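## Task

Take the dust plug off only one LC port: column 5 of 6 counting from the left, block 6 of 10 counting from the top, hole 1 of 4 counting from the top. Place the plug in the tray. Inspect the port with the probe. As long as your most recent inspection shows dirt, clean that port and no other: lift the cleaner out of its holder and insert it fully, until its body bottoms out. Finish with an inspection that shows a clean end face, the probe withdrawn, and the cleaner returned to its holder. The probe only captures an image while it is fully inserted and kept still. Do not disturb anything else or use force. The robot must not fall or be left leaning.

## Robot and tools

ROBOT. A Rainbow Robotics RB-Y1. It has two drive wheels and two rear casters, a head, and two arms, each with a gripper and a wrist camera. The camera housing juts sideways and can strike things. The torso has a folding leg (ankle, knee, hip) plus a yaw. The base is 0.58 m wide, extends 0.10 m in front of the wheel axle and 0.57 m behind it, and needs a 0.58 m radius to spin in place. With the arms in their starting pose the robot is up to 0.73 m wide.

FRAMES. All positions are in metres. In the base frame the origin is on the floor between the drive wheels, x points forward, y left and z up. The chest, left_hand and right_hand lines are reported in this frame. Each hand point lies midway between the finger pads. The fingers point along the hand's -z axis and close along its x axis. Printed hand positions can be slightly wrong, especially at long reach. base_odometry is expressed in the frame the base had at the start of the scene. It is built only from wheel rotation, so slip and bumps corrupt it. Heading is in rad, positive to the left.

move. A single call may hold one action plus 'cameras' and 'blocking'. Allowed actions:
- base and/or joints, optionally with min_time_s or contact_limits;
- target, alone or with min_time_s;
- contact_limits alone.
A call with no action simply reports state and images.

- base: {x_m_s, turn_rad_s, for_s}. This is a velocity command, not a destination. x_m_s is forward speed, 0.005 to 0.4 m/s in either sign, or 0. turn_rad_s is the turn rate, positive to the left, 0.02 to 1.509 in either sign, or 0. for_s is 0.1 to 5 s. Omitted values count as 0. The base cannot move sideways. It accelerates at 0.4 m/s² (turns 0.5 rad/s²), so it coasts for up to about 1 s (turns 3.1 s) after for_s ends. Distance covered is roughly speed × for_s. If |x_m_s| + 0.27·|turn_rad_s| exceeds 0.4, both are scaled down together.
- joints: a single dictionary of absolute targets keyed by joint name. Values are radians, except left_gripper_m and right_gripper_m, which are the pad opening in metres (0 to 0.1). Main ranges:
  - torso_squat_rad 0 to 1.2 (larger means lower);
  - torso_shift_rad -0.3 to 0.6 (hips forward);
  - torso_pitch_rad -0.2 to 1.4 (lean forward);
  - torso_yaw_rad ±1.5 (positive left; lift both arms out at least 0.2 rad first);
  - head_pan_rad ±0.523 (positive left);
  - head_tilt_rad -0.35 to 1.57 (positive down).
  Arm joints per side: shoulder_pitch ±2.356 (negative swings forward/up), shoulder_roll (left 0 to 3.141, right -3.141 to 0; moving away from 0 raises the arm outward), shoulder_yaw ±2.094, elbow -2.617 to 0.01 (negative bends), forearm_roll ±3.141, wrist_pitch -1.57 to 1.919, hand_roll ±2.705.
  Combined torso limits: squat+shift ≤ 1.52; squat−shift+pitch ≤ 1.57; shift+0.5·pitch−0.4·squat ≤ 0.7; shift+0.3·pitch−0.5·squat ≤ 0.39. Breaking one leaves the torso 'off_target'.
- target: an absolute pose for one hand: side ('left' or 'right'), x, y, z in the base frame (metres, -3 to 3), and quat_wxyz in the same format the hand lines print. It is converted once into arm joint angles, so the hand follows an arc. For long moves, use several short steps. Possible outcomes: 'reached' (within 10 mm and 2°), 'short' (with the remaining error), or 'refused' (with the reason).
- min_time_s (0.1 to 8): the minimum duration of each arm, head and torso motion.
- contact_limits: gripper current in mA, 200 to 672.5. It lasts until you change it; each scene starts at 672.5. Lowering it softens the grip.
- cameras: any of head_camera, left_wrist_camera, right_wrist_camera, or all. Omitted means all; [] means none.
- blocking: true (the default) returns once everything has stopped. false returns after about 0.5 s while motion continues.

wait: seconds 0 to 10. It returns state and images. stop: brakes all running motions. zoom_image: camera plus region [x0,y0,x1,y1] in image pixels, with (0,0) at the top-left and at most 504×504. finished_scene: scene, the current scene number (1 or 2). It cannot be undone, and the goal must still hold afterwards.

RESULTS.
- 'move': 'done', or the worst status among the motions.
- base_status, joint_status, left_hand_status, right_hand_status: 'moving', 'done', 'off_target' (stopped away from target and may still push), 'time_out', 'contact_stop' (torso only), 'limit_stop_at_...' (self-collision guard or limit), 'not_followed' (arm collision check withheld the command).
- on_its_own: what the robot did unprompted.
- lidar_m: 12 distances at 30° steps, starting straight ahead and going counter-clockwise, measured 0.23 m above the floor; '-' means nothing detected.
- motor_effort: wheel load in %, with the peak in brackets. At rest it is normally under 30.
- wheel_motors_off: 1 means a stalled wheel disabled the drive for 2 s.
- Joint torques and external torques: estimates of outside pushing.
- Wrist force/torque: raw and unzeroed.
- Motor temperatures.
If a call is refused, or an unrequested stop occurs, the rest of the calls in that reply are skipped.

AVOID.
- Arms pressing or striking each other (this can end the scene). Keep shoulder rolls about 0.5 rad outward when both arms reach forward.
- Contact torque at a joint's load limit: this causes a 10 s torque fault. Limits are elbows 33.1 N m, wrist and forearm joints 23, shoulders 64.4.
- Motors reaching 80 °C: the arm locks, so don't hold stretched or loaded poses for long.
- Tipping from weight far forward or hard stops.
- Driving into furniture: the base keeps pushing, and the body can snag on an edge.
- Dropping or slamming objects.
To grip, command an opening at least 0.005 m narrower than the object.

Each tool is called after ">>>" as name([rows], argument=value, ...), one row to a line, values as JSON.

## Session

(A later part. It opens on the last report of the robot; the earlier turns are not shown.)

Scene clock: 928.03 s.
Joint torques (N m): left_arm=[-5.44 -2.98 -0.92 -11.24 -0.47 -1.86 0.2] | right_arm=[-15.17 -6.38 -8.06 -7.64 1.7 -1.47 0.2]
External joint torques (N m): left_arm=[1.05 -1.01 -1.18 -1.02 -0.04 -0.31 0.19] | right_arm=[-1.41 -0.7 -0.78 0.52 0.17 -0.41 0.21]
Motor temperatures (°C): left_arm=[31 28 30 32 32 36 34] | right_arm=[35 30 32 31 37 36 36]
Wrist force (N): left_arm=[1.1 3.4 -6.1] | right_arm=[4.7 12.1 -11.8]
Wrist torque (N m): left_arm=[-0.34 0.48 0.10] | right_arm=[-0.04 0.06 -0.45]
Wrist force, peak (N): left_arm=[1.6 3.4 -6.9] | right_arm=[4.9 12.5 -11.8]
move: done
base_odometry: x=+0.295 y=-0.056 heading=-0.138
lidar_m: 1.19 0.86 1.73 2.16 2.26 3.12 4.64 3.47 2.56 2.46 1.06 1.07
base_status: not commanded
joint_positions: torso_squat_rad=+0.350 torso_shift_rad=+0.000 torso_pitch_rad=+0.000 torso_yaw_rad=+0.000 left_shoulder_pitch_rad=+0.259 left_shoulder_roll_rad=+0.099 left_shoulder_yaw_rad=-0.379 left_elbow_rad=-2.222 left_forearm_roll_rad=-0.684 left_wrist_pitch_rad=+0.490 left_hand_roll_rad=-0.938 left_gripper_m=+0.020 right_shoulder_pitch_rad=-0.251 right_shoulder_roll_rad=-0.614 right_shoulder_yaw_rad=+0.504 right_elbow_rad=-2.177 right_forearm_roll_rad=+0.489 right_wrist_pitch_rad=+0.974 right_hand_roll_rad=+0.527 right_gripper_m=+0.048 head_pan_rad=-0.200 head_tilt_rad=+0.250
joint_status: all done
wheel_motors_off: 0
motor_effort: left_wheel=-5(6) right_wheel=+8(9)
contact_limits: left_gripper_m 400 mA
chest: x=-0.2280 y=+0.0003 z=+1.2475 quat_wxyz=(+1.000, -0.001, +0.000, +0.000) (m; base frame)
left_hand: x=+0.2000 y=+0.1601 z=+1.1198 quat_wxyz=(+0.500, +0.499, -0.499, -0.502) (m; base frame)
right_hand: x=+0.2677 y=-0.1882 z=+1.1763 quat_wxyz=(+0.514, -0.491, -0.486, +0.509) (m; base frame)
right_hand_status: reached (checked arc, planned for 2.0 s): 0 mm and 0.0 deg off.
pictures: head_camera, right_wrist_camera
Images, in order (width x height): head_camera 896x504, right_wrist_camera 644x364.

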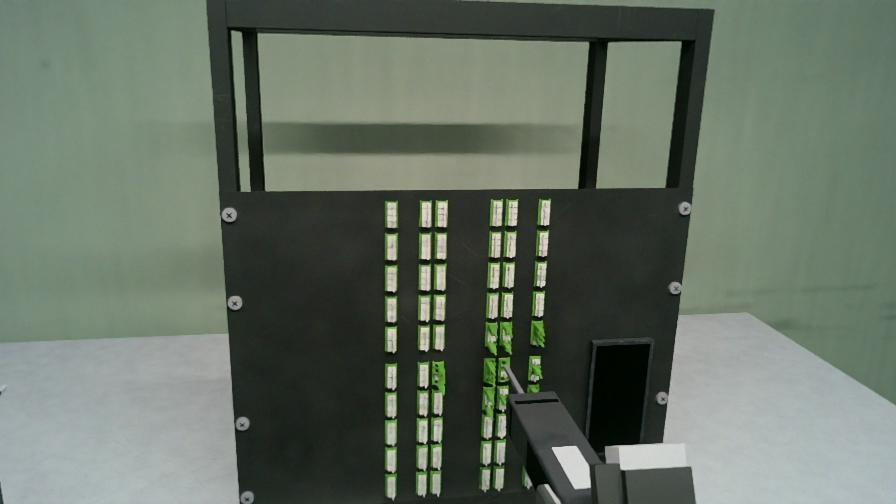

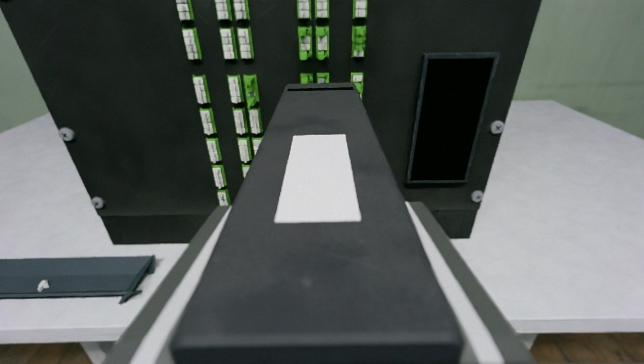

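>>> move(target={"side":"right","x":0.274,"y":-0.1883,"z":1.1768,"quat_wxyz":[0.5134,-0.4908,-0.4864,0.5088]}, min_time_s=1.5, cameras=["head_camera","right_wrist_camera"])

>>> zoom_image(camera="right_wrist_camera", region=[306, 60, 336, 90])

>>> zoom_image(camera="head_camera", region=[490, 345, 530, 385])

Scene clock: 939.83 s.
Joint torques (N m): left_arm=[-6.08 -2.83 -0.72 -11.29 -0.58 -1.75 0.27] | right_arm=[-15.42 -4.43 -8.14 -7.78 1.44 -1.49 -0.08]
External joint torques (N m): left_arm=[0.41 -0.87 -0.98 -1.07 -0.15 -0.2 0.26] | right_arm=[-1.3 1.32 -0.76 0.35 -0.09 -0.44 -0.07]
Motor temperatures (°C): left_arm=[31 28 30 32 32 36 34] | right_arm=[35 30 32 31 37 36 36]
Wrist force (N): left_arm=[1.2 3.5 -5.9] | right_arm=[4.8 11.7 -11.5]
Wrist torque (N m): left_arm=[-0.34 0.50 0.10] | right_arm=[-0.01 0.07 -0.46]
Wrist force, peak (N): left_arm=[1.8 3.5 -7.1] | right_arm=[4.6 12.6 -11.7]
move: done
base_odometry: x=+0.295 y=-0.056 heading=-0.138
lidar_m: 1.19 0.87 1.72 2.18 2.26 3.11 4.64 3.45 2.54 2.46 1.06 1.06
base_status: not commanded
joint_positions: torso_squat_rad=+0.350 torso_shift_rad=+0.000 torso_pitch_rad=+0.000 torso_yaw_rad=+0.000 left_shoulder_pitch_rad=+0.259 left_shoulder_roll_rad=+0.099 left_shoulder_yaw_rad=-0.379 left_elbow_rad=-2.222 left_forearm_roll_rad=-0.684 left_wrist_pitch_rad=+0.490 left_hand_roll_rad=-0.938 left_gripper_m=+0.020 right_shoulder_pitch_rad=-0.268 right_shoulder_roll_rad=-0.612 right_shoulder_yaw_rad=+0.501 right_elbow_rad=-2.153 right_forearm_roll_rad=+0.481 right_wrist_pitch_rad=+0.966 right_hand_roll_rad=+0.526 right_gripper_m=+0.048 head_pan_rad=-0.200 head_tilt_rad=+0.250
joint_status: all done
wheel_motors_off: 0
motor_effort: left_wheel=-5(6) right_wheel=+8(9)
contact_limits: left_gripper_m 400 mA
chest: x=-0.2280 y=+0.0003 z=+1.2475 quat_wxyz=(+1.000, -0.001, +0.000, +0.000) (m; base frame)
left_hand: x=+0.2000 y=+0.1601 z=+1.1198 quat_wxyz=(+0.500, +0.499, -0.499, -0.502) (m; base frame)
right_hand: x=+0.2737 y=-0.1884 z=+1.1766 quat_wxyz=(+0.514, -0.491, -0.486, +0.509) (m; base frame)
right_hand_status: reached (checked arc, planned for 1.5 s): 0 mm and 0.0 deg off.
pictures: head_camera, right_wrist_camera
Images, in order (width x height): head_camera 896x504, right_wrist_camera 644x364.

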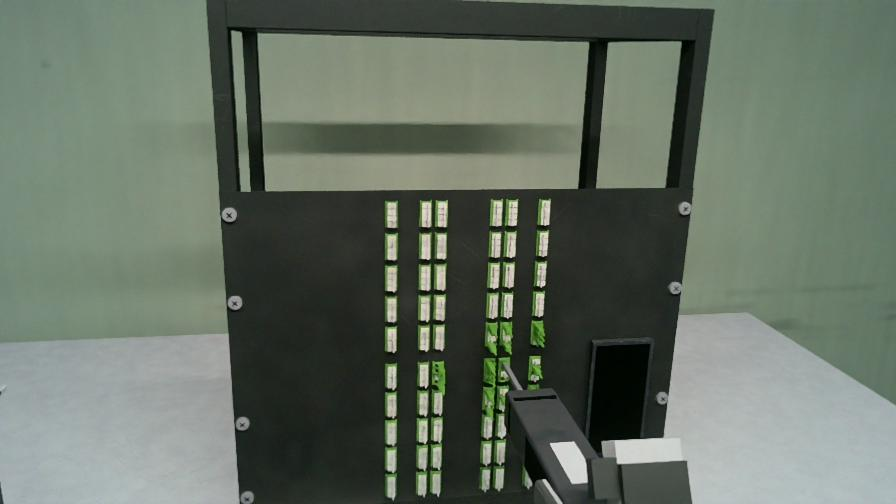

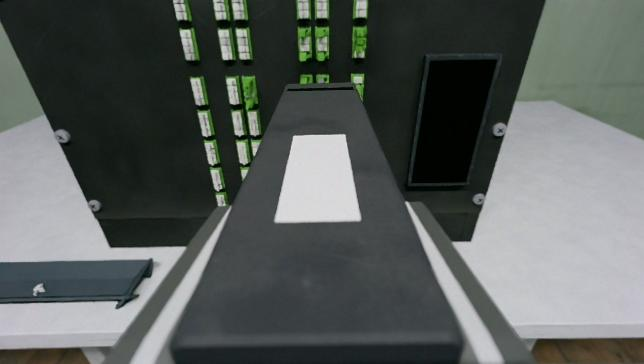

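Scaled by 16.800 from the camera's 644x364 image, which has a finer 1265x715 frame.

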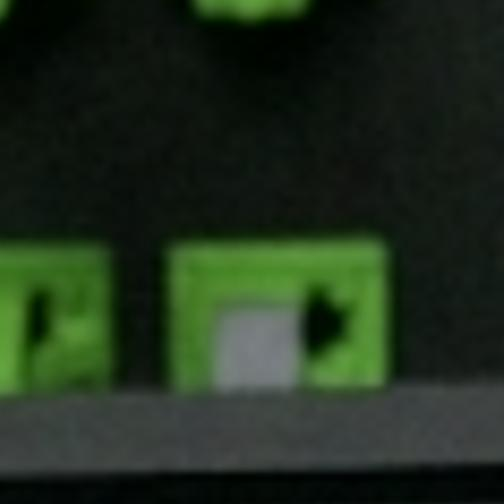

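Scaled by 12.600 from the camera's 896x504 image, which has a finer 1280x720 frame.

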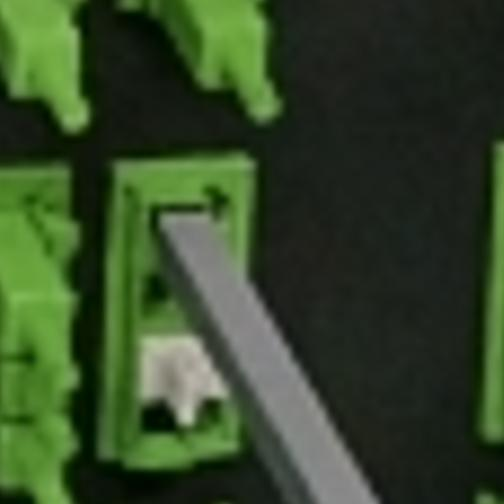

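>>> move(target={"side":"right","x":0.279,"y":-0.1883,"z":1.1770,"quat_wxyz":[0.5134,-0.4908,-0.4864,0.5088]}, min_time_s=1.5, cameras=["head_camera","right_wrist_camera"])

>>> zoom_image(camera="right_wrist_camera", region=[306, 60, 336, 90])

>>> zoom_image(camera="head_camera", region=[490, 345, 530, 385])

Scene clock: 957.63 s.
Joint torques (N m): left_arm=[-5.79 -2.79 -0.61 -11.29 -0.7 -1.89 0.24] | right_arm=[-23.73 -5.27 -13.6 0.19 1.86 -2.42 -0.22]
External joint torques (N m): left_arm=[0.72 -0.83 -0.87 -1.07 -0.27 -0.33 0.23] | right_arm=[-9.33 0.51 -6.16 8.31 0.34 -1.36 -0.21]
Motor temperatures (°C): left_arm=[31 28 30 32 32 36 34] | right_arm=[35 30 32 31 37 36 36]
Wrist force (N): left_arm=[1.6 3.3 -6.7] | right_arm=[3.8 14.7 47.6]
Wrist torque (N m): left_arm=[-0.34 0.55 0.12] | right_arm=[0.20 0.43 -0.47]
Wrist force, peak (N): left_arm=[1.9 3.7 -6.8] | right_arm=[3.1 15.1 48.5]
move: done
base_odometry: x=+0.295 y=-0.056 heading=-0.138
lidar_m: 1.20 0.88 1.73 2.17 2.27 3.13 4.64 3.46 2.56 2.46 1.07 1.06
base_status: not commanded
joint_positions: torso_squat_rad=+0.350 torso_shift_rad=-0.001 torso_pitch_rad=-0.001 torso_yaw_rad=+0.000 left_shoulder_pitch_rad=+0.259 left_shoulder_roll_rad=+0.099 left_shoulder_yaw_rad=-0.379 left_elbow_rad=-2.222 left_forearm_roll_rad=-0.684 left_wrist_pitch_rad=+0.490 left_hand_roll_rad=-0.938 left_gripper_m=+0.020 right_shoulder_pitch_rad=-0.280 right_shoulder_roll_rad=-0.609 right_shoulder_yaw_rad=+0.501 right_elbow_rad=-2.135 right_forearm_roll_rad=+0.475 right_wrist_pitch_rad=+0.959 right_hand_roll_rad=+0.525 right_gripper_m=+0.048 head_pan_rad=-0.200 head_tilt_rad=+0.250
joint_status: all done
wheel_motors_off: 0
motor_effort: left_wheel=-3(6) right_wheel=+18(18)
contact_limits: left_gripper_m 400 mA
chest: x=-0.2291 y=+0.0003 z=+1.2474 quat_wxyz=(+1.000, -0.001, -0.001, +0.000) (m; base frame)
left_hand: x=+0.1992 y=+0.1599 z=+1.1204 quat_wxyz=(+0.500, +0.499, -0.500, -0.501) (m; base frame)
right_hand: x=+0.2770 y=-0.1880 z=+1.1767 quat_wxyz=(+0.513, -0.490, -0.487, +0.509) (m; base frame)
right_hand_status: reached (checked arc, planned for 1.5 s): 2 mm and 0.1 deg off.
pictures: head_camera, right_wrist_camera
Images, in order (width x height): head_camera 896x504, right_wrist_camera 644x364.

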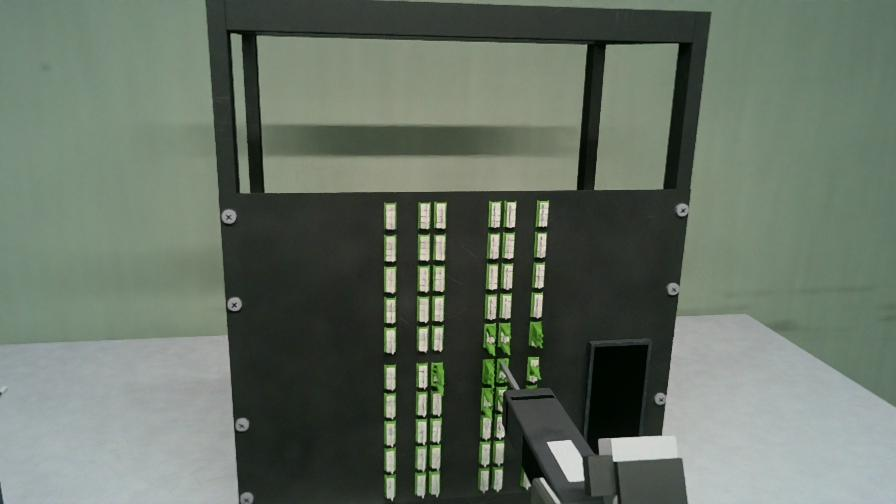

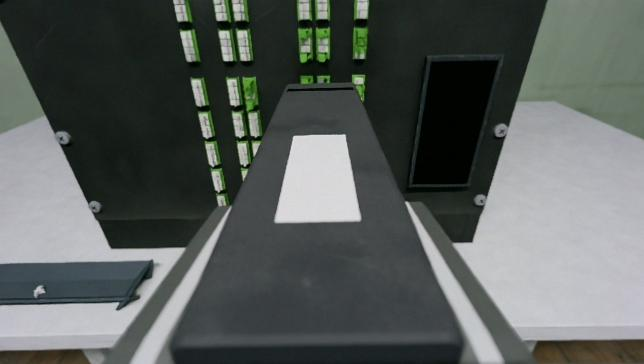

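Scaled by 16.800 from the camera's 644x364 image, which has a finer 1265x715 frame.

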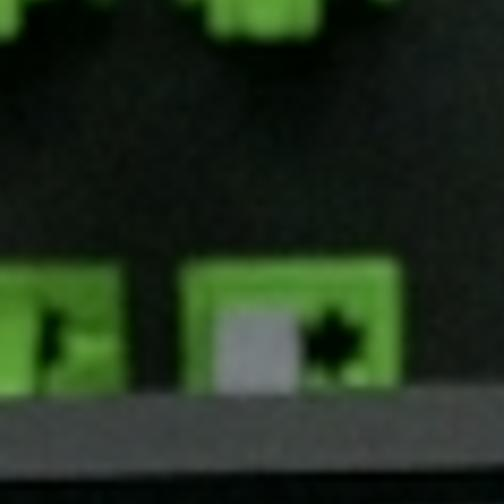

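Scaled by 12.600 from the camera's 896x504 image, which has a finer 1280x720 frame.

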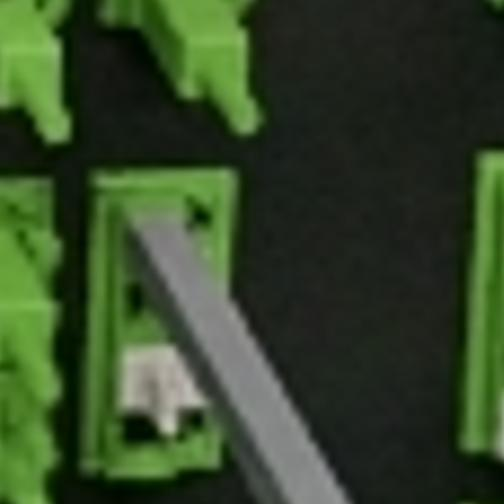

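>>> move(target={"side":"right","x":0.274,"y":-0.1886,"z":1.1768,"quat_wxyz":[0.5134,-0.4908,-0.4864,0.5088]}, min_time_s=1, cameras=["right_wrist_camera"])

>>> zoom_image(camera="right_wrist_camera", region=[306, 60, 336, 90])

Scene clock: 964.10 s.
Joint torques (N m): left_arm=[-5.6 -2.9 -1.21 -11.36 -0.54 -1.89 0.19] | right_arm=[-13.13 -6.5 -7.38 -8.56 1.95 -1.06 0.32]
External joint torques (N m): left_arm=[0.89 -0.94 -1.47 -1.15 -0.11 -0.33 0.17] | right_arm=[1.07 -0.73 0.03 -0.43 0.43 -0.01 0.32]
Motor temperatures (°C): left_arm=[31 28 30 32 32 36 34] | right_arm=[35 30 32 30 37 36 36]
Wrist force (N): left_arm=[1.8 3.3 -5.8] | right_arm=[4.8 12.2 -11.5]
Wrist torque (N m): left_arm=[-0.34 0.55 0.13] | right_arm=[-0.07 0.08 -0.44]
Wrist force, peak (N): left_arm=[1.3 3.7 -7.1] | right_arm=[3.5 14.9 48.5]
move: done
base_odometry: x=+0.295 y=-0.056 heading=-0.138
lidar_m: 1.20 0.88 1.73 2.18 2.28 3.12 4.64 3.46 2.56 2.46 1.05 1.08
base_status: not commanded
joint_positions: torso_squat_rad=+0.350 torso_shift_rad=+0.000 torso_pitch_rad=+0.000 torso_yaw_rad=+0.000 left_shoulder_pitch_rad=+0.259 left_shoulder_roll_rad=+0.099 left_shoulder_yaw_rad=-0.379 left_elbow_rad=-2.222 left_forearm_roll_rad=-0.684 left_wrist_pitch_rad=+0.490 left_hand_roll_rad=-0.938 left_gripper_m=+0.020 right_shoulder_pitch_rad=-0.272 right_shoulder_roll_rad=-0.612 right_shoulder_yaw_rad=+0.501 right_elbow_rad=-2.147 right_forearm_roll_rad=+0.479 right_wrist_pitch_rad=+0.963 right_hand_roll_rad=+0.525 right_gripper_m=+0.048 head_pan_rad=-0.200 head_tilt_rad=+0.250
joint_status: all done
wheel_motors_off: 0
motor_effort: left_wheel=-3(4) right_wheel=+11(18)
contact_limits: left_gripper_m 400 mA
chest: x=-0.2282 y=+0.0003 z=+1.2475 quat_wxyz=(+1.000, -0.001, +0.000, +0.000) (m; base frame)
left_hand: x=+0.1999 y=+0.1600 z=+1.1199 quat_wxyz=(+0.500, +0.499, -0.499, -0.502) (m; base frame)
right_hand: x=+0.2749 y=-0.1884 z=+1.1763 quat_wxyz=(+0.514, -0.490, -0.486, +0.509) (m; base frame)
right_hand_status: reached (checked arc, planned for 1.0 s): 1 mm and 0.1 deg off.
pictures: right_wrist_camera
Images, in order (width x height): right_wrist_camera 644x364.

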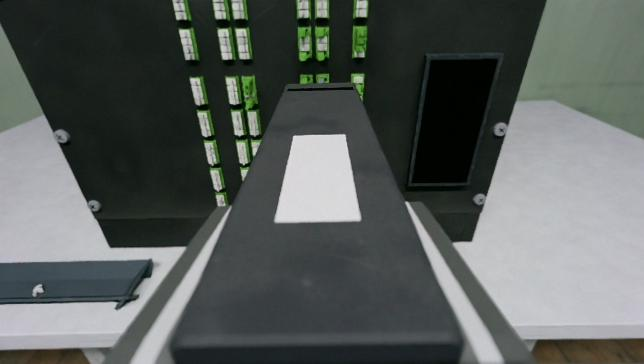

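Scaled by 16.800 from the camera's 644x364 image, which has a finer 1265x715 frame.

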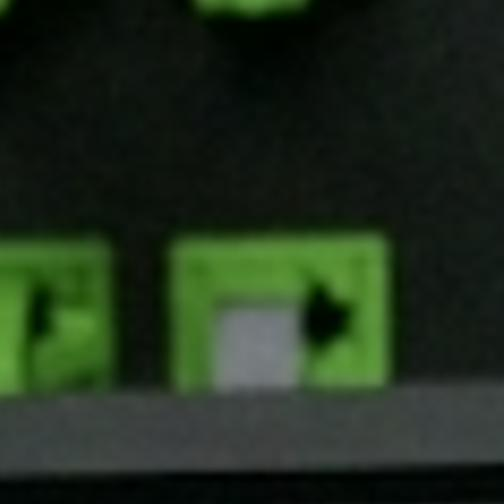

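>>> move(target={"side":"right","x":0.2765,"y":-0.1881,"z":1.1761,"quat_wxyz":[0.5134,-0.4908,-0.4864,0.5088]}, min_time_s=1.5, cameras=["right_wrist_camera"])

>>> zoom_image(camera="right_wrist_camera", region=[306, 60, 336, 90])

Scene clock: 972.67 s.
Joint torques (N m): left_arm=[-5.48 -2.94 -0.96 -11.29 -0.42 -1.87 0.21] | right_arm=[-15.03 -4.14 -6.39 -7.33 1.88 -1.31 -0.38]
External joint torques (N m): left_arm=[1.01 -0.98 -1.22 -1.07 0.01 -0.31 0.19] | right_arm=[-0.75 1.62 1.02 0.82 0.36 -0.26 -0.38]
Motor temperatures (°C): left_arm=[31 28 30 32 32 36 34] | right_arm=[35 30 32 30 37 36 36]
Wrist force (N): left_arm=[1.5 3.6 -6.1] | right_arm=[5.3 11.6 -11.2]
Wrist torque (N m): left_arm=[-0.38 0.54 0.13] | right_arm=[-0.25 0.01 -0.47]
Wrist force, peak (N): left_arm=[1.7 3.7 -6.9] | right_arm=[4.7 12.6 -11.8]
move: done
base_odometry: x=+0.295 y=-0.056 heading=-0.138
lidar_m: 1.19 0.87 1.73 2.17 2.27 3.11 4.65 3.47 2.54 2.45 1.07 1.07
base_status: not commanded
joint_positions: torso_squat_rad=+0.350 torso_shift_rad=+0.000 torso_pitch_rad=+0.000 torso_yaw_rad=+0.000 left_shoulder_pitch_rad=+0.259 left_shoulder_roll_rad=+0.099 left_shoulder_yaw_rad=-0.379 left_elbow_rad=-2.222 left_forearm_roll_rad=-0.684 left_wrist_pitch_rad=+0.490 left_hand_roll_rad=-0.938 left_gripper_m=+0.020 right_shoulder_pitch_rad=-0.275 right_shoulder_roll_rad=-0.609 right_shoulder_yaw_rad=+0.501 right_elbow_rad=-2.140 right_forearm_roll_rad=+0.480 right_wrist_pitch_rad=+0.960 right_hand_roll_rad=+0.524 right_gripper_m=+0.048 head_pan_rad=-0.200 head_tilt_rad=+0.250
joint_status: all done
wheel_motors_off: 0
motor_effort: left_wheel=-4(5) right_wheel=+11(12)
contact_limits: left_gripper_m 400 mA
chest: x=-0.2282 y=+0.0003 z=+1.2475 quat_wxyz=(+1.000, -0.001, +0.000, +0.000) (m; base frame)
left_hand: x=+0.1999 y=+0.1600 z=+1.1199 quat_wxyz=(+0.500, +0.499, -0.499, -0.502) (m; base frame)
right_hand: x=+0.2764 y=-0.1883 z=+1.1760 quat_wxyz=(+0.513, -0.491, -0.486, +0.509) (m; base frame)
right_hand_status: reached (checked arc, planned for 1.5 s): 0 mm and 0.0 deg off.
pictures: right_wrist_camera
Images, in order (width x height): right_wrist_camera 644x364.

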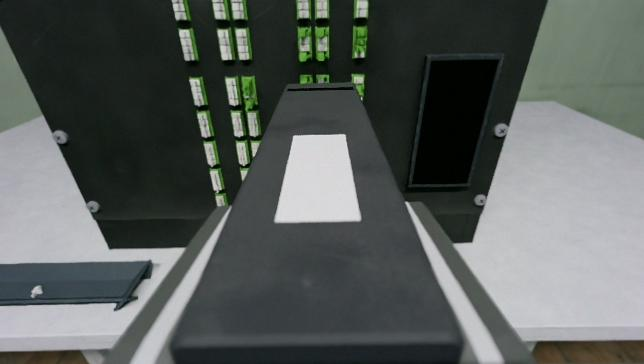

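Scaled by 16.800 from the camera's 644x364 image, which has a finer 1265x715 frame.

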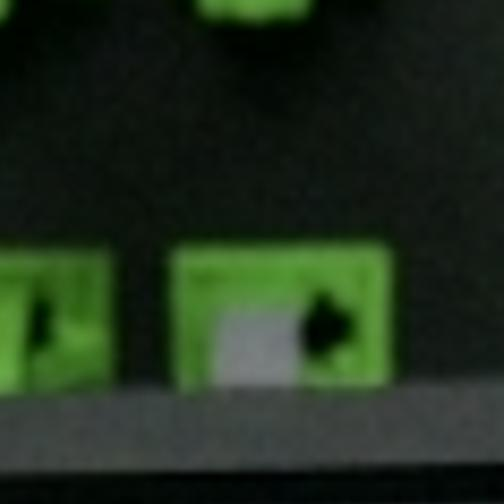

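>>> move(target={"side":"right","x":0.2785,"y":-0.1882,"z":1.1762,"quat_wxyz":[0.5134,-0.4908,-0.4864,0.5088]}, min_time_s=1, cameras=[])

>>> move(target={"side":"right","x":0.2805,"y":-0.1882,"z":1.1762,"quat_wxyz":[0.5134,-0.4908,-0.4864,0.5088]}, min_time_s=1, cameras=["right_wrist_camera"])

>>> zoom_image(camera="right_wrist_camera", region=[306, 60, 336, 90])

Scene clock: 979.50 s.
Joint torques (N m): left_arm=[-5.24 -2.94 -0.7 -11.32 -0.49 -1.82 0.27] | right_arm=[-15.41 -4.6 -7.9 -7.29 1.48 -1.15 -0.38]
External joint torques (N m): left_arm=[1.25 -0.97 -0.95 -1.1 -0.06 -0.26 0.25] | right_arm=[-1.02 1.19 -0.46 0.84 -0.04 -0.1 -0.38]
Motor temperatures (°C): left_arm=[31 28 30 32 32 36 34] | right_arm=[35 30 32 30 37 36 36]
Wrist force (N): left_arm=[1.9 3.4 -6.3] | right_arm=[4.8 11.4 -11.7]
Wrist torque (N m): left_arm=[-0.39 0.57 0.13] | right_arm=[-0.25 0.10 -0.46]
Wrist force, peak (N): left_arm=[1.3 3.5 -7.1] | right_arm=[5.1 12.3 -11.4]
move: done
base_odometry: x=+0.295 y=-0.056 heading=-0.138
lidar_m: 1.19 0.88 1.73 2.16 2.27 3.13 4.64 3.47 2.56 2.46 1.06 1.07
base_status: not commanded
joint_positions: torso_squat_rad=+0.350 torso_shift_rad=+0.000 torso_pitch_rad=+0.000 torso_yaw_rad=+0.000 left_shoulder_pitch_rad=+0.259 left_shoulder_roll_rad=+0.099 left_shoulder_yaw_rad=-0.379 left_elbow_rad=-2.222 left_forearm_roll_rad=-0.684 left_wrist_pitch_rad=+0.490 left_hand_roll_rad=-0.938 left_gripper_m=+0.020 right_shoulder_pitch_rad=-0.280 right_shoulder_roll_rad=-0.609 right_shoulder_yaw_rad=+0.500 right_elbow_rad=-2.132 right_forearm_roll_rad=+0.478 right_wrist_pitch_rad=+0.957 right_hand_roll_rad=+0.524 right_gripper_m=+0.048 head_pan_rad=-0.200 head_tilt_rad=+0.250
joint_status: all done
wheel_motors_off: 0
motor_effort: left_wheel=-4(5) right_wheel=+11(12)
contact_limits: left_gripper_m 400 mA
chest: x=-0.2282 y=+0.0003 z=+1.2475 quat_wxyz=(+1.000, -0.001, +0.000, +0.000) (m; base frame)
left_hand: x=+0.1999 y=+0.1600 z=+1.1199 quat_wxyz=(+0.500, +0.499, -0.499, -0.502) (m; base frame)
right_hand: x=+0.2784 y=-0.1882 z=+1.1761 quat_wxyz=(+0.513, -0.491, -0.486, +0.509) (m; base frame)
right_hand_status: reached (checked arc, planned for 1.0 s): 0 mm and 0.0 deg off.
pictures: none
No camera images: "cameras" was empty.

Scene clock: 980.83 s.
Joint torques (N m): left_arm=[-5.64 -2.84 -0.79 -11.13 -0.53 -1.83 0.35] | right_arm=[-15.02 -4.11 -8.06 -7.03 1.31 -1.43 -0.29]
External joint torques (N m): left_arm=[0.85 -0.88 -1.05 -0.91 -0.1 -0.27 0.34] | right_arm=[-0.51 1.69 -0.59 1.11 -0.21 -0.38 -0.28]
Motor temperatures (°C): left_arm=[31 28 30 32 32 36 34] | right_arm=[35 30 32 30 37 36 36]
Wrist force (N): left_arm=[1.5 3.0 -6.3] | right_arm=[5.0 11.7 -11.1]
Wrist torque (N m): left_arm=[-0.29 0.51 0.14] | right_arm=[-0.29 0.12 -0.46]
Wrist force, peak (N): left_arm=[1.7 3.5 -7.0] | right_arm=[4.4 12.3 -11.4]
move: done
base_odometry: x=+0.295 y=-0.056 heading=-0.138
lidar_m: 1.19 0.88 1.74 2.16 2.26 3.12 4.63 3.47 2.55 2.46 1.06 1.07
base_status: not commanded
joint_positions: torso_squat_rad=+0.350 torso_shift_rad=+0.000 torso_pitch_rad=+0.000 torso_yaw_rad=+0.000 left_shoulder_pitch_rad=+0.259 left_shoulder_roll_rad=+0.099 left_shoulder_yaw_rad=-0.379 left_elbow_rad=-2.222 left_forearm_roll_rad=-0.684 left_wrist_pitch_rad=+0.490 left_hand_roll_rad=-0.938 left_gripper_m=+0.020 right_shoulder_pitch_rad=-0.286 right_shoulder_roll_rad=-0.608 right_shoulder_yaw_rad=+0.500 right_elbow_rad=-2.124 right_forearm_roll_rad=+0.476 right_wrist_pitch_rad=+0.954 right_hand_roll_rad=+0.523 right_gripper_m=+0.048 head_pan_rad=-0.200 head_tilt_rad=+0.250
joint_status: all done
wheel_motors_off: 0
motor_effort: left_wheel=-4(5) right_wheel=+11(11)
contact_limits: left_gripper_m 400 mA
chest: x=-0.2282 y=+0.0003 z=+1.2475 quat_wxyz=(+1.000, -0.001, +0.000, +0.000) (m; base frame)
left_hand: x=+0.1999 y=+0.1600 z=+1.1199 quat_wxyz=(+0.500, +0.499, -0.499, -0.502) (m; base frame)
right_hand: x=+0.2804 y=-0.1882 z=+1.1761 quat_wxyz=(+0.513, -0.491, -0.486, +0.509) (m; base frame)
right_hand_status: reached (checked arc, planned for 1.0 s): 0 mm and 0.0 deg off.
pictures: right_wrist_camera
Images, in order (width x height): right_wrist_camera 644x364.

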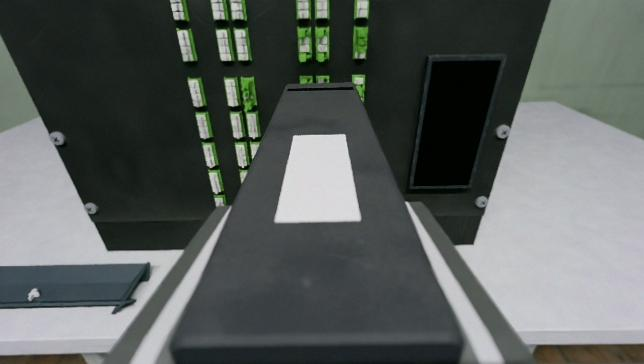

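Scaled by 16.800 from the camera's 644x364 image, which has a finer 1265x715 frame.

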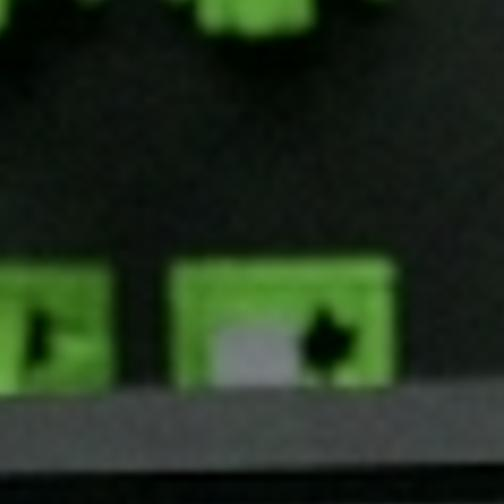

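>>> move(target={"side":"right","x":0.2825,"y":-0.1882,"z":1.1764,"quat_wxyz":[0.5134,-0.4908,-0.4864,0.5088]}, min_time_s=1, cameras=[])

>>> move(target={"side":"right","x":0.284,"y":-0.1882,"z":1.1764,"quat_wxyz":[0.5134,-0.4908,-0.4864,0.5088]}, min_time_s=1, cameras=["right_wrist_camera","head_camera"])

Scene clock: 987.10 s.
Joint torques (N m): left_arm=[-5.3 -2.91 -0.75 -11.45 -0.64 -1.92 0.16] | right_arm=[-15.66 -4.17 -8.12 -7.07 1.18 -1.24 -0.17]
External joint torques (N m): left_arm=[1.19 -0.94 -1.01 -1.24 -0.22 -0.36 0.15] | right_arm=[-1.04 1.66 -0.62 1.05 -0.34 -0.19 -0.17]
Motor temperatures (°C): left_arm=[31 28 30 32 32 36 34] | right_arm=[35 30 32 30 37 36 36]
Wrist force (N): left_arm=[1.3 2.9 -6.6] | right_arm=[4.9 11.9 -8.8]
Wrist torque (N m): left_arm=[-0.29 0.51 0.13] | right_arm=[-0.25 0.14 -0.46]
Wrist force, peak (N): left_arm=[1.8 3.6 -7.0] | right_arm=[5.0 11.7 -11.6]
move: done
base_odometry: x=+0.295 y=-0.056 heading=-0.138
lidar_m: 1.20 0.88 1.73 2.18 2.27 3.11 4.63 3.48 2.56 2.46 1.08 1.07
base_status: not commanded
joint_positions: torso_squat_rad=+0.350 torso_shift_rad=+0.000 torso_pitch_rad=+0.000 torso_yaw_rad=+0.000 left_shoulder_pitch_rad=+0.259 left_shoulder_roll_rad=+0.099 left_shoulder_yaw_rad=-0.379 left_elbow_rad=-2.222 left_forearm_roll_rad=-0.684 left_wrist_pitch_rad=+0.490 left_hand_roll_rad=-0.938 left_gripper_m=+0.020 right_shoulder_pitch_rad=-0.292 right_shoulder_roll_rad=-0.607 right_shoulder_yaw_rad=+0.499 right_elbow_rad=-2.116 right_forearm_roll_rad=+0.474 right_wrist_pitch_rad=+0.951 right_hand_roll_rad=+0.522 right_gripper_m=+0.048 head_pan_rad=-0.200 head_tilt_rad=+0.250
joint_status: all done
wheel_motors_off: 0
motor_effort: left_wheel=-4(5) right_wheel=+11(12)
contact_limits: left_gripper_m 400 mA
chest: x=-0.2282 y=+0.0003 z=+1.2475 quat_wxyz=(+1.000, -0.001, +0.000, +0.000) (m; base frame)
left_hand: x=+0.1999 y=+0.1600 z=+1.1199 quat_wxyz=(+0.500, +0.499, -0.499, -0.502) (m; base frame)
right_hand: x=+0.2824 y=-0.1882 z=+1.1762 quat_wxyz=(+0.513, -0.491, -0.486, +0.509) (m; base frame)
right_hand_status: reached (checked arc, planned for 1.0 s): 0 mm and 0.0 deg off.
pictures: none
No camera images: "cameras" was empty.

Scene clock: 988.43 s.
Joint torques (N m): left_arm=[-5.82 -3.13 -0.81 -11.29 -0.44 -1.79 0.43] | right_arm=[-16.94 -3.87 -9.28 -6.28 1.26 -1.35 -0.1]
External joint torques (N m): left_arm=[0.68 -1.17 -1.07 -1.07 -0.01 -0.23 0.41] | right_arm=[-2.23 1.96 -1.77 1.84 -0.25 -0.3 -0.1]
Motor temperatures (°C): left_arm=[31 28 30 32 32 36 34] | right_arm=[35 30 32 30 37 36 36]
Wrist force (N): left_arm=[1.6 3.3 -5.9] | right_arm=[4.1 11.5 -2.6]
Wrist torque (N m): left_arm=[-0.37 0.56 0.11] | right_arm=[-0.22 0.18 -0.50]
Wrist force, peak (N): left_arm=[1.6 3.3 -6.9] | right_arm=[4.2 12.7 -8.0]
move: done
base_odometry: x=+0.295 y=-0.056 heading=-0.138
lidar_m: 1.19 0.86 1.73 2.17 2.27 3.12 4.64 3.46 2.55 2.46 1.08 1.07
base_status: not commanded
joint_positions: torso_squat_rad=+0.350 torso_shift_rad=+0.000 torso_pitch_rad=+0.000 torso_yaw_rad=+0.000 left_shoulder_pitch_rad=+0.259 left_shoulder_roll_rad=+0.099 left_shoulder_yaw_rad=-0.379 left_elbow_rad=-2.222 left_forearm_roll_rad=-0.684 left_wrist_pitch_rad=+0.490 left_hand_roll_rad=-0.938 left_gripper_m=+0.020 right_shoulder_pitch_rad=-0.296 right_shoulder_roll_rad=-0.606 right_shoulder_yaw_rad=+0.499 right_elbow_rad=-2.110 right_forearm_roll_rad=+0.472 right_wrist_pitch_rad=+0.949 right_hand_roll_rad=+0.522 right_gripper_m=+0.048 head_pan_rad=-0.200 head_tilt_rad=+0.250
joint_status: all done
wheel_motors_off: 0
motor_effort: left_wheel=-4(5) right_wheel=+11(11)
contact_limits: left_gripper_m 400 mA
chest: x=-0.2282 y=+0.0003 z=+1.2475 quat_wxyz=(+1.000, -0.001, +0.000, +0.000) (m; base frame)
left_hand: x=+0.1999 y=+0.1600 z=+1.1199 quat_wxyz=(+0.500, +0.499, -0.499, -0.502) (m; base frame)
right_hand: x=+0.2838 y=-0.1882 z=+1.1761 quat_wxyz=(+0.513, -0.491, -0.486, +0.509) (m; base frame)
right_hand_status: reached (checked arc, planned for 1.0 s): 0 mm and 0.0 deg off.
pictures: head_camera, right_wrist_camera
Images, in order (width x height): head_camera 896x504, right_wrist_camera 644x364.

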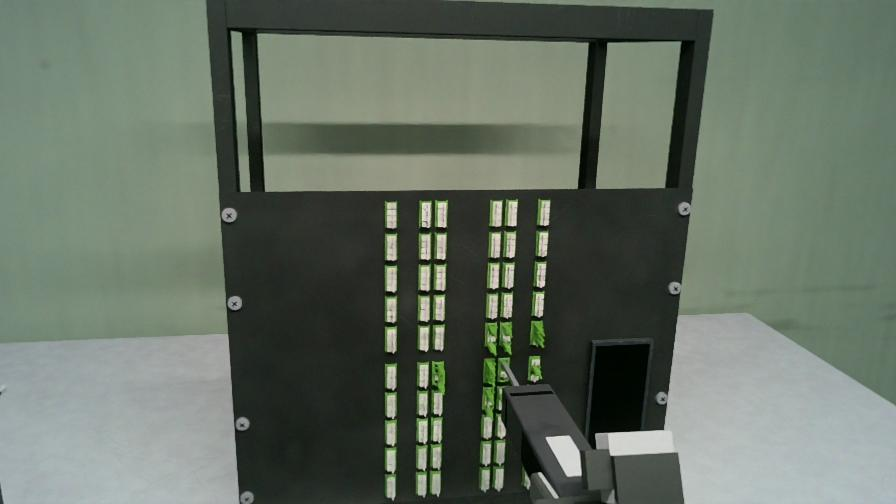

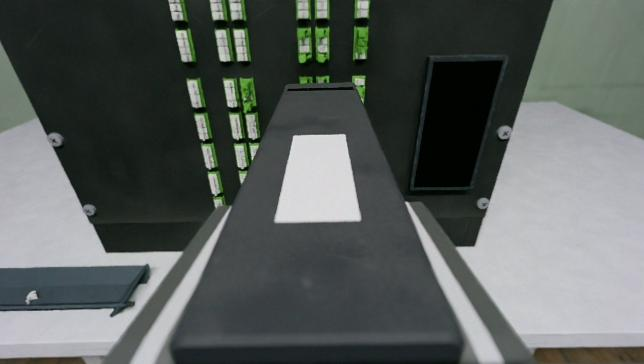

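>>> move(target={"side":"right","x":0.2855,"y":-0.1882,"z":1.1765,"quat_wxyz":[0.5134,-0.4908,-0.4864,0.5088]}, min_time_s=1, cameras=[])

>>> move(target={"side":"right","x":0.2865,"y":-0.1882,"z":1.1765,"quat_wxyz":[0.5134,-0.4908,-0.4864,0.5088]}, min_time_s=1, cameras=["right_wrist_camera","head_camera"])

Scene clock: 999.50 s.
Joint torques (N m): left_arm=[-5.58 -2.54 -0.64 -11.25 -0.55 -1.7 0.27] | right_arm=[-18.39 -4.63 -9.63 -5.24 1.1 -1.72 -0.31]
External joint torques (N m): left_arm=[0.91 -0.58 -0.9 -1.03 -0.13 -0.14 0.25] | right_arm=[-3.6 1.21 -2.1 2.87 -0.42 -0.68 -0.3]
Motor temperatures (°C): left_arm=[31 28 30 32 32 36 34] | right_arm=[35 30 32 30 37 36 36]
Wrist force (N): left_arm=[1.3 3.3 -6.6] | right_arm=[4.2 12.5 6.6]
Wrist torque (N m): left_arm=[-0.33 0.52 0.12] | right_arm=[-0.27 0.42 -0.52]
Wrist force, peak (N): left_arm=[1.7 4.1 -6.4] | right_arm=[3.9 13.0 7.2]
move: done
base_odometry: x=+0.295 y=-0.056 heading=-0.138
lidar_m: 1.19 0.87 1.73 2.18 2.27 3.11 4.64 3.45 2.52 2.45 1.07 1.07
base_status: not commanded
joint_positions: torso_squat_rad=+0.350 torso_shift_rad=+0.000 torso_pitch_rad=+0.000 torso_yaw_rad=+0.000 left_shoulder_pitch_rad=+0.259 left_shoulder_roll_rad=+0.099 left_shoulder_yaw_rad=-0.379 left_elbow_rad=-2.222 left_forearm_roll_rad=-0.684 left_wrist_pitch_rad=+0.490 left_hand_roll_rad=-0.938 left_gripper_m=+0.020 right_shoulder_pitch_rad=-0.299 right_shoulder_roll_rad=-0.605 right_shoulder_yaw_rad=+0.499 right_elbow_rad=-2.104 right_forearm_roll_rad=+0.470 right_wrist_pitch_rad=+0.947 right_hand_roll_rad=+0.521 right_gripper_m=+0.048 head_pan_rad=-0.200 head_tilt_rad=+0.250
joint_status: all done
wheel_motors_off: 0
motor_effort: left_wheel=-4(5) right_wheel=+11(11)
contact_limits: left_gripper_m 400 mA
chest: x=-0.2282 y=+0.0003 z=+1.2475 quat_wxyz=(+1.000, -0.001, +0.000, +0.000) (m; base frame)
left_hand: x=+0.1998 y=+0.1600 z=+1.1199 quat_wxyz=(+0.500, +0.499, -0.499, -0.502) (m; base frame)
right_hand: x=+0.2851 y=-0.1881 z=+1.1761 quat_wxyz=(+0.513, -0.491, -0.486, +0.509) (m; base frame)
right_hand_status: reached (checked arc, planned for 1.0 s): 1 mm and 0.1 deg off.
pictures: none
No camera images: "cameras" was empty.

Scene clock: 1000.83 s.
Joint torques (N m): left_arm=[-5.7 -3.1 -0.68 -11.02 -0.48 -1.86 0.28] | right_arm=[-19.76 -4.77 -10.17 -4.17 1.2 -2.06 -0.33]
External joint torques (N m): left_arm=[0.8 -1.14 -0.95 -0.8 -0.05 -0.3 0.27] | right_arm=[-4.91 1.08 -2.62 3.94 -0.31 -1.01 -0.32]
Motor temperatures (°C): left_arm=[31 28 30 32 32 36 34] | right_arm=[35 30 32 30 37 36 36]
Wrist force (N): left_arm=[2.2 3.1 -6.5] | right_arm=[3.4 12.7 15.7]
Wrist torque (N m): left_arm=[-0.34 0.60 0.13] | right_arm=[-0.23 0.46 -0.54]
Wrist force, peak (N): left_arm=[1.2 3.7 -7.1] | right_arm=[3.4 13.2 16.8]
move: done
base_odometry: x=+0.295 y=-0.056 heading=-0.138
lidar_m: 1.18 0.88 1.73 2.17 2.26 3.11 4.64 3.46 2.56 2.46 1.05 1.08
base_status: not commanded
joint_positions: torso_squat_rad=+0.350 torso_shift_rad=+0.000 torso_pitch_rad=-0.001 torso_yaw_rad=+0.000 left_shoulder_pitch_rad=+0.259 left_shoulder_roll_rad=+0.099 left_shoulder_yaw_rad=-0.379 left_elbow_rad=-2.222 left_forearm_roll_rad=-0.684 left_wrist_pitch_rad=+0.490 left_hand_roll_rad=-0.938 left_gripper_m=+0.020 right_shoulder_pitch_rad=-0.302 right_shoulder_roll_rad=-0.604 right_shoulder_yaw_rad=+0.498 right_elbow_rad=-2.100 right_forearm_roll_rad=+0.469 right_wrist_pitch_rad=+0.945 right_hand_roll_rad=+0.521 right_gripper_m=+0.048 head_pan_rad=-0.200 head_tilt_rad=+0.250
joint_status: all done
wheel_motors_off: 0
motor_effort: left_wheel=-4(5) right_wheel=+12(12)
contact_limits: left_gripper_m 400 mA
chest: x=-0.2284 y=+0.0003 z=+1.2475 quat_wxyz=(+1.000, -0.001, +0.000, +0.000) (m; base frame)
left_hand: x=+0.1997 y=+0.1600 z=+1.1200 quat_wxyz=(+0.500, +0.499, -0.499, -0.501) (m; base frame)
right_hand: x=+0.2859 y=-0.1881 z=+1.1760 quat_wxyz=(+0.514, -0.491, -0.486, +0.509) (m; base frame)
right_hand_status: reached (checked arc, planned for 1.0 s): 1 mm and 0.1 deg off.
pictures: head_camera, right_wrist_camera
Images, in order (width x height): head_camera 896x504, right_wrist_camera 644x364.

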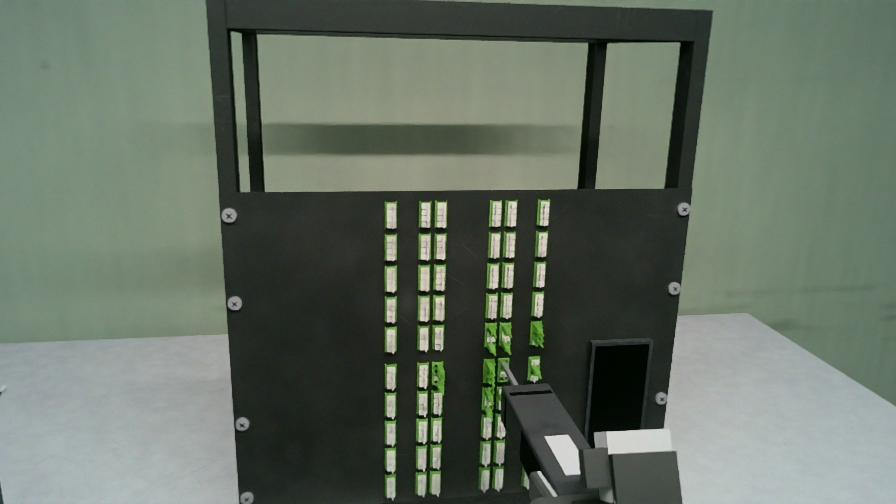

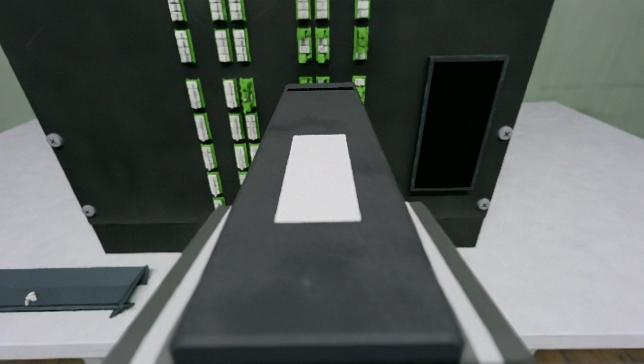

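>>> move(target={"side":"right","x":0.2825,"y":-0.1882,"z":1.1735,"quat_wxyz":[0.5097,-0.4947,-0.4902,0.5052]}, min_time_s=1, cameras=[])

>>> move(target={"side":"right","x":0.2855,"y":-0.1882,"z":1.1737,"quat_wxyz":[0.5097,-0.4947,-0.4902,0.5052]}, min_time_s=1.5, cameras=["head_camera"])

Scene clock: 1012.20 s.
Joint torques (N m): left_arm=[-5.74 -2.83 -0.79 -11.33 -0.53 -1.83 0.22] | right_arm=[-13.46 -4.35 -6.92 -8.96 2.08 -1.41 -0.34]
External joint torques (N m): left_arm=[0.75 -0.87 -1.05 -1.11 -0.11 -0.27 0.2] | right_arm=[1.07 1.36 0.5 -0.7 0.58 -0.4 -0.33]
Motor temperatures (°C): left_arm=[31 28 30 32 32 36 34] | right_arm=[35 30 32 30 37 36 36]
Wrist force (N): left_arm=[1.4 2.9 -6.1] | right_arm=[4.6 12.9 -11.5]
Wrist torque (N m): left_arm=[-0.28 0.54 0.11] | right_arm=[0.07 0.22 -0.48]
Wrist force, peak (N): left_arm=[1.2 3.6 -7.0] | right_arm=[3.5 13.7 15.9]
move: done
base_odometry: x=+0.295 y=-0.056 heading=-0.138
lidar_m: 1.19 0.89 1.72 2.17 2.26 3.12 4.64 3.45 2.56 2.46 1.07 1.08
base_status: not commanded
joint_positions: torso_squat_rad=+0.350 torso_shift_rad=+0.000 torso_pitch_rad=+0.000 torso_yaw_rad=+0.000 left_shoulder_pitch_rad=+0.259 left_shoulder_roll_rad=+0.099 left_shoulder_yaw_rad=-0.379 left_elbow_rad=-2.222 left_forearm_roll_rad=-0.684 left_wrist_pitch_rad=+0.490 left_hand_roll_rad=-0.938 left_gripper_m=+0.020 right_shoulder_pitch_rad=-0.280 right_shoulder_roll_rad=-0.598 right_shoulder_yaw_rad=+0.502 right_elbow_rad=-2.102 right_forearm_roll_rad=+0.507 right_wrist_pitch_rad=+0.926 right_hand_roll_rad=+0.505 right_gripper_m=+0.048 head_pan_rad=-0.200 head_tilt_rad=+0.250
joint_status: all done
wheel_motors_off: 0
motor_effort: left_wheel=-5(5) right_wheel=+9(12)
contact_limits: left_gripper_m 400 mA
chest: x=-0.2281 y=+0.0003 z=+1.2475 quat_wxyz=(+1.000, -0.001, +0.000, +0.000) (m; base frame)
left_hand: x=+0.1999 y=+0.1600 z=+1.1199 quat_wxyz=(+0.500, +0.499, -0.499, -0.502) (m; base frame)
right_hand: x=+0.2829 y=-0.1882 z=+1.1733 quat_wxyz=(+0.510, -0.494, -0.490, +0.506) (m; base frame)
right_hand_status: reached (checked arc, planned for 1.0 s): 0 mm and 0.1 deg off.
pictures: none
No camera images: "cameras" was empty.

Scene clock: 1014.03 s.
Joint torques (N m): left_arm=[-5.5 -3.09 -0.5 -11.35 -0.57 -1.78 0.26] | right_arm=[-16.84 -4.35 -9.22 -8.18 1.88 -1.66 -0.55]
External joint torques (N m): left_arm=[1 -1.13 -0.76 -1.13 -0.15 -0.23 0.24] | right_arm=[-2.17 1.38 -1.78 0.07 0.38 -0.64 -0.55]
Motor temperatures (°C): left_arm=[31 28 30 32 32 36 34] | right_arm=[35 30 32 30 37 36 36]
Wrist force (N): left_arm=[1.2 3.4 -6.6] | right_arm=[5.0 13.2 -10.8]
Wrist torque (N m): left_arm=[-0.36 0.51 0.10] | right_arm=[0.16 0.13 -0.47]
Wrist force, peak (N): left_arm=[2.0 3.9 -6.4] | right_arm=[4.7 13.4 -11.0]
move: done
base_odometry: x=+0.295 y=-0.056 heading=-0.138
lidar_m: 1.19 0.88 1.73 2.16 2.27 3.14 4.65 3.47 2.56 2.46 1.08 1.08
base_status: not commanded
joint_positions: torso_squat_rad=+0.350 torso_shift_rad=+0.000 torso_pitch_rad=+0.000 torso_yaw_rad=+0.000 left_shoulder_pitch_rad=+0.259 left_shoulder_roll_rad=+0.099 left_shoulder_yaw_rad=-0.379 left_elbow_rad=-2.222 left_forearm_roll_rad=-0.684 left_wrist_pitch_rad=+0.490 left_hand_roll_rad=-0.938 left_gripper_m=+0.020 right_shoulder_pitch_rad=-0.286 right_shoulder_roll_rad=-0.596 right_shoulder_yaw_rad=+0.501 right_elbow_rad=-2.091 right_forearm_roll_rad=+0.507 right_wrist_pitch_rad=+0.921 right_hand_roll_rad=+0.503 right_gripper_m=+0.048 head_pan_rad=-0.200 head_tilt_rad=+0.250
joint_status: all done
wheel_motors_off: 0
motor_effort: left_wheel=-4(5) right_wheel=+10(11)
contact_limits: left_gripper_m 400 mA
chest: x=-0.2281 y=+0.0003 z=+1.2475 quat_wxyz=(+1.000, -0.001, +0.000, +0.000) (m; base frame)
left_hand: x=+0.1999 y=+0.1600 z=+1.1199 quat_wxyz=(+0.500, +0.499, -0.499, -0.502) (m; base frame)
right_hand: x=+0.2853 y=-0.1883 z=+1.1733 quat_wxyz=(+0.510, -0.495, -0.490, +0.506) (m; base frame)
right_hand_status: reached (checked arc, planned for 1.5 s): 0 mm and 0.1 deg off.
pictures: head_camera
Images, in order (width x height): head_camera 896x504.

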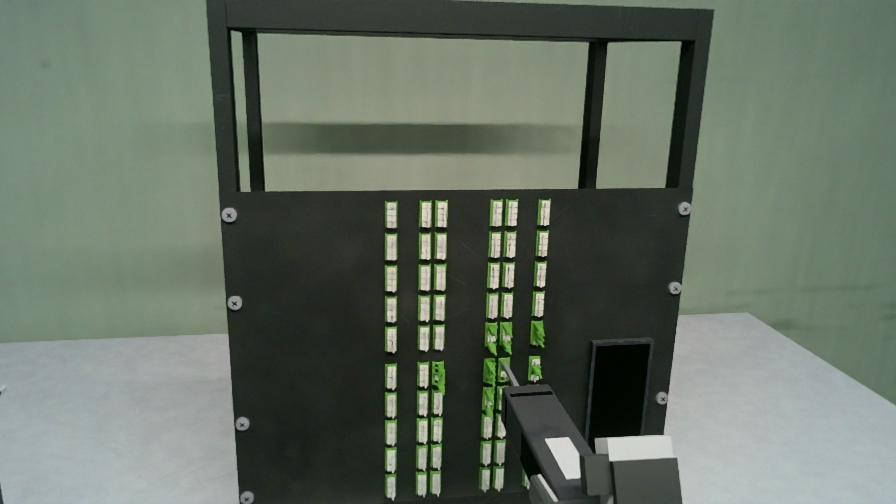

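>>> move(target={"side":"right","x":0.288,"y":-0.1882,"z":1.1733,"quat_wxyz":[0.5097,-0.4947,-0.4902,0.5052]}, min_time_s=1.5, cameras=[])

>>> move(target={"side":"right","x":0.290,"y":-0.1882,"z":1.1733,"quat_wxyz":[0.5097,-0.4947,-0.4902,0.5052]}, min_time_s=1.5, cameras=["head_camera"])

Scene clock: 1020.70 s.
Joint torques (N m): left_arm=[-6.03 -2.83 -0.8 -11.28 -0.48 -1.82 0.26] | right_arm=[-17.18 -4.43 -8.79 -7.54 1.6 -1.64 -0.19]
External joint torques (N m): left_arm=[0.46 -0.87 -1.06 -1.06 -0.05 -0.26 0.25] | right_arm=[-2.37 1.31 -1.32 0.72 0.1 -0.63 -0.19]
Motor temperatures (°C): left_arm=[31 28 30 32 32 36 34] | right_arm=[35 30 32 30 37 36 36]
Wrist force (N): left_arm=[1.5 3.3 -6.7] | right_arm=[4.1 12.7 -7.4]
Wrist torque (N m): left_arm=[-0.34 0.54 0.09] | right_arm=[0.01 0.10 -0.49]
Wrist force, peak (N): left_arm=[1.4 3.4 -6.9] | right_arm=[4.6 13.6 -10.6]
move: done
base_odometry: x=+0.295 y=-0.056 heading=-0.138
lidar_m: 1.19 0.88 1.72 2.18 2.27 3.13 4.65 3.46 2.56 2.47 1.08 1.07
base_status: not commanded
joint_positions: torso_squat_rad=+0.350 torso_shift_rad=+0.000 torso_pitch_rad=+0.000 torso_yaw_rad=+0.000 left_shoulder_pitch_rad=+0.259 left_shoulder_roll_rad=+0.099 left_shoulder_yaw_rad=-0.379 left_elbow_rad=-2.222 left_forearm_roll_rad=-0.684 left_wrist_pitch_rad=+0.490 left_hand_roll_rad=-0.938 left_gripper_m=+0.020 right_shoulder_pitch_rad=-0.293 right_shoulder_roll_rad=-0.595 right_shoulder_yaw_rad=+0.500 right_elbow_rad=-2.080 right_forearm_roll_rad=+0.506 right_wrist_pitch_rad=+0.916 right_hand_roll_rad=+0.501 right_gripper_m=+0.048 head_pan_rad=-0.200 head_tilt_rad=+0.250
joint_status: all done
wheel_motors_off: 0
motor_effort: left_wheel=-4(6) right_wheel=+9(11)
contact_limits: left_gripper_m 400 mA
chest: x=-0.2281 y=+0.0003 z=+1.2475 quat_wxyz=(+1.000, -0.001, +0.000, +0.000) (m; base frame)
left_hand: x=+0.1999 y=+0.1600 z=+1.1199 quat_wxyz=(+0.500, +0.499, -0.499, -0.502) (m; base frame)
right_hand: x=+0.2878 y=-0.1883 z=+1.1729 quat_wxyz=(+0.510, -0.495, -0.490, +0.505) (m; base frame)
right_hand_status: reached (checked arc, planned for 1.5 s): 0 mm and 0.1 deg off.
pictures: none
No camera images: "cameras" was empty.

Scene clock: 1022.53 s.
Joint torques (N m): left_arm=[-5.5 -3.02 -0.76 -11.5 -0.52 -1.9 0.36] | right_arm=[-20.01 -4.28 -9.57 -5.07 1.45 -2.11 -0.3]
External joint torques (N m): left_arm=[1 -1.05 -1.02 -1.28 -0.09 -0.35 0.34] | right_arm=[-5.1 1.48 -2.08 3.18 -0.04 -1.1 -0.3]
Motor temperatures (°C): left_arm=[31 28 30 32 32 36 34] | right_arm=[35 30 32 30 37 36 36]
Wrist force (N): left_arm=[1.4 2.9 -6.1] | right_arm=[3.3 13.6 13.3]
Wrist torque (N m): left_arm=[-0.29 0.54 0.15] | right_arm=[0.03 0.30 -0.49]
Wrist force, peak (N): left_arm=[1.7 3.5 -6.8] | right_arm=[3.3 13.7 13.8]
move: done
base_odometry: x=+0.295 y=-0.056 heading=-0.138
lidar_m: 1.19 0.86 1.73 2.16 2.26 3.10 4.64 3.47 2.56 2.46 1.08 1.07
base_status: not commanded
joint_positions: torso_squat_rad=+0.350 torso_shift_rad=+0.000 torso_pitch_rad=+0.000 torso_yaw_rad=+0.000 left_shoulder_pitch_rad=+0.259 left_shoulder_roll_rad=+0.099 left_shoulder_yaw_rad=-0.379 left_elbow_rad=-2.222 left_forearm_roll_rad=-0.684 left_wrist_pitch_rad=+0.490 left_hand_roll_rad=-0.938 left_gripper_m=+0.020 right_shoulder_pitch_rad=-0.297 right_shoulder_roll_rad=-0.593 right_shoulder_yaw_rad=+0.500 right_elbow_rad=-2.073 right_forearm_roll_rad=+0.504 right_wrist_pitch_rad=+0.913 right_hand_roll_rad=+0.500 right_gripper_m=+0.048 head_pan_rad=-0.200 head_tilt_rad=+0.250
joint_status: all done
wheel_motors_off: 0
motor_effort: left_wheel=-5(6) right_wheel=+10(11)
contact_limits: left_gripper_m 400 mA
chest: x=-0.2283 y=+0.0003 z=+1.2475 quat_wxyz=(+1.000, -0.001, +0.000, +0.000) (m; base frame)
left_hand: x=+0.1998 y=+0.1600 z=+1.1200 quat_wxyz=(+0.500, +0.499, -0.499, -0.501) (m; base frame)
right_hand: x=+0.2894 y=-0.1882 z=+1.1728 quat_wxyz=(+0.510, -0.494, -0.490, +0.506) (m; base frame)
right_hand_status: reached (checked arc, planned for 1.5 s): 1 mm and 0.1 deg off.
pictures: head_camera
Images, in order (width x height): head_camera 896x504.

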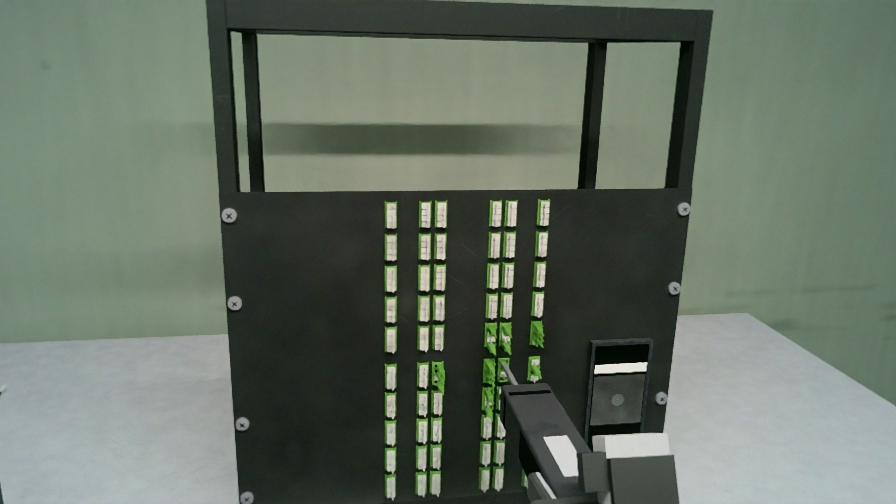

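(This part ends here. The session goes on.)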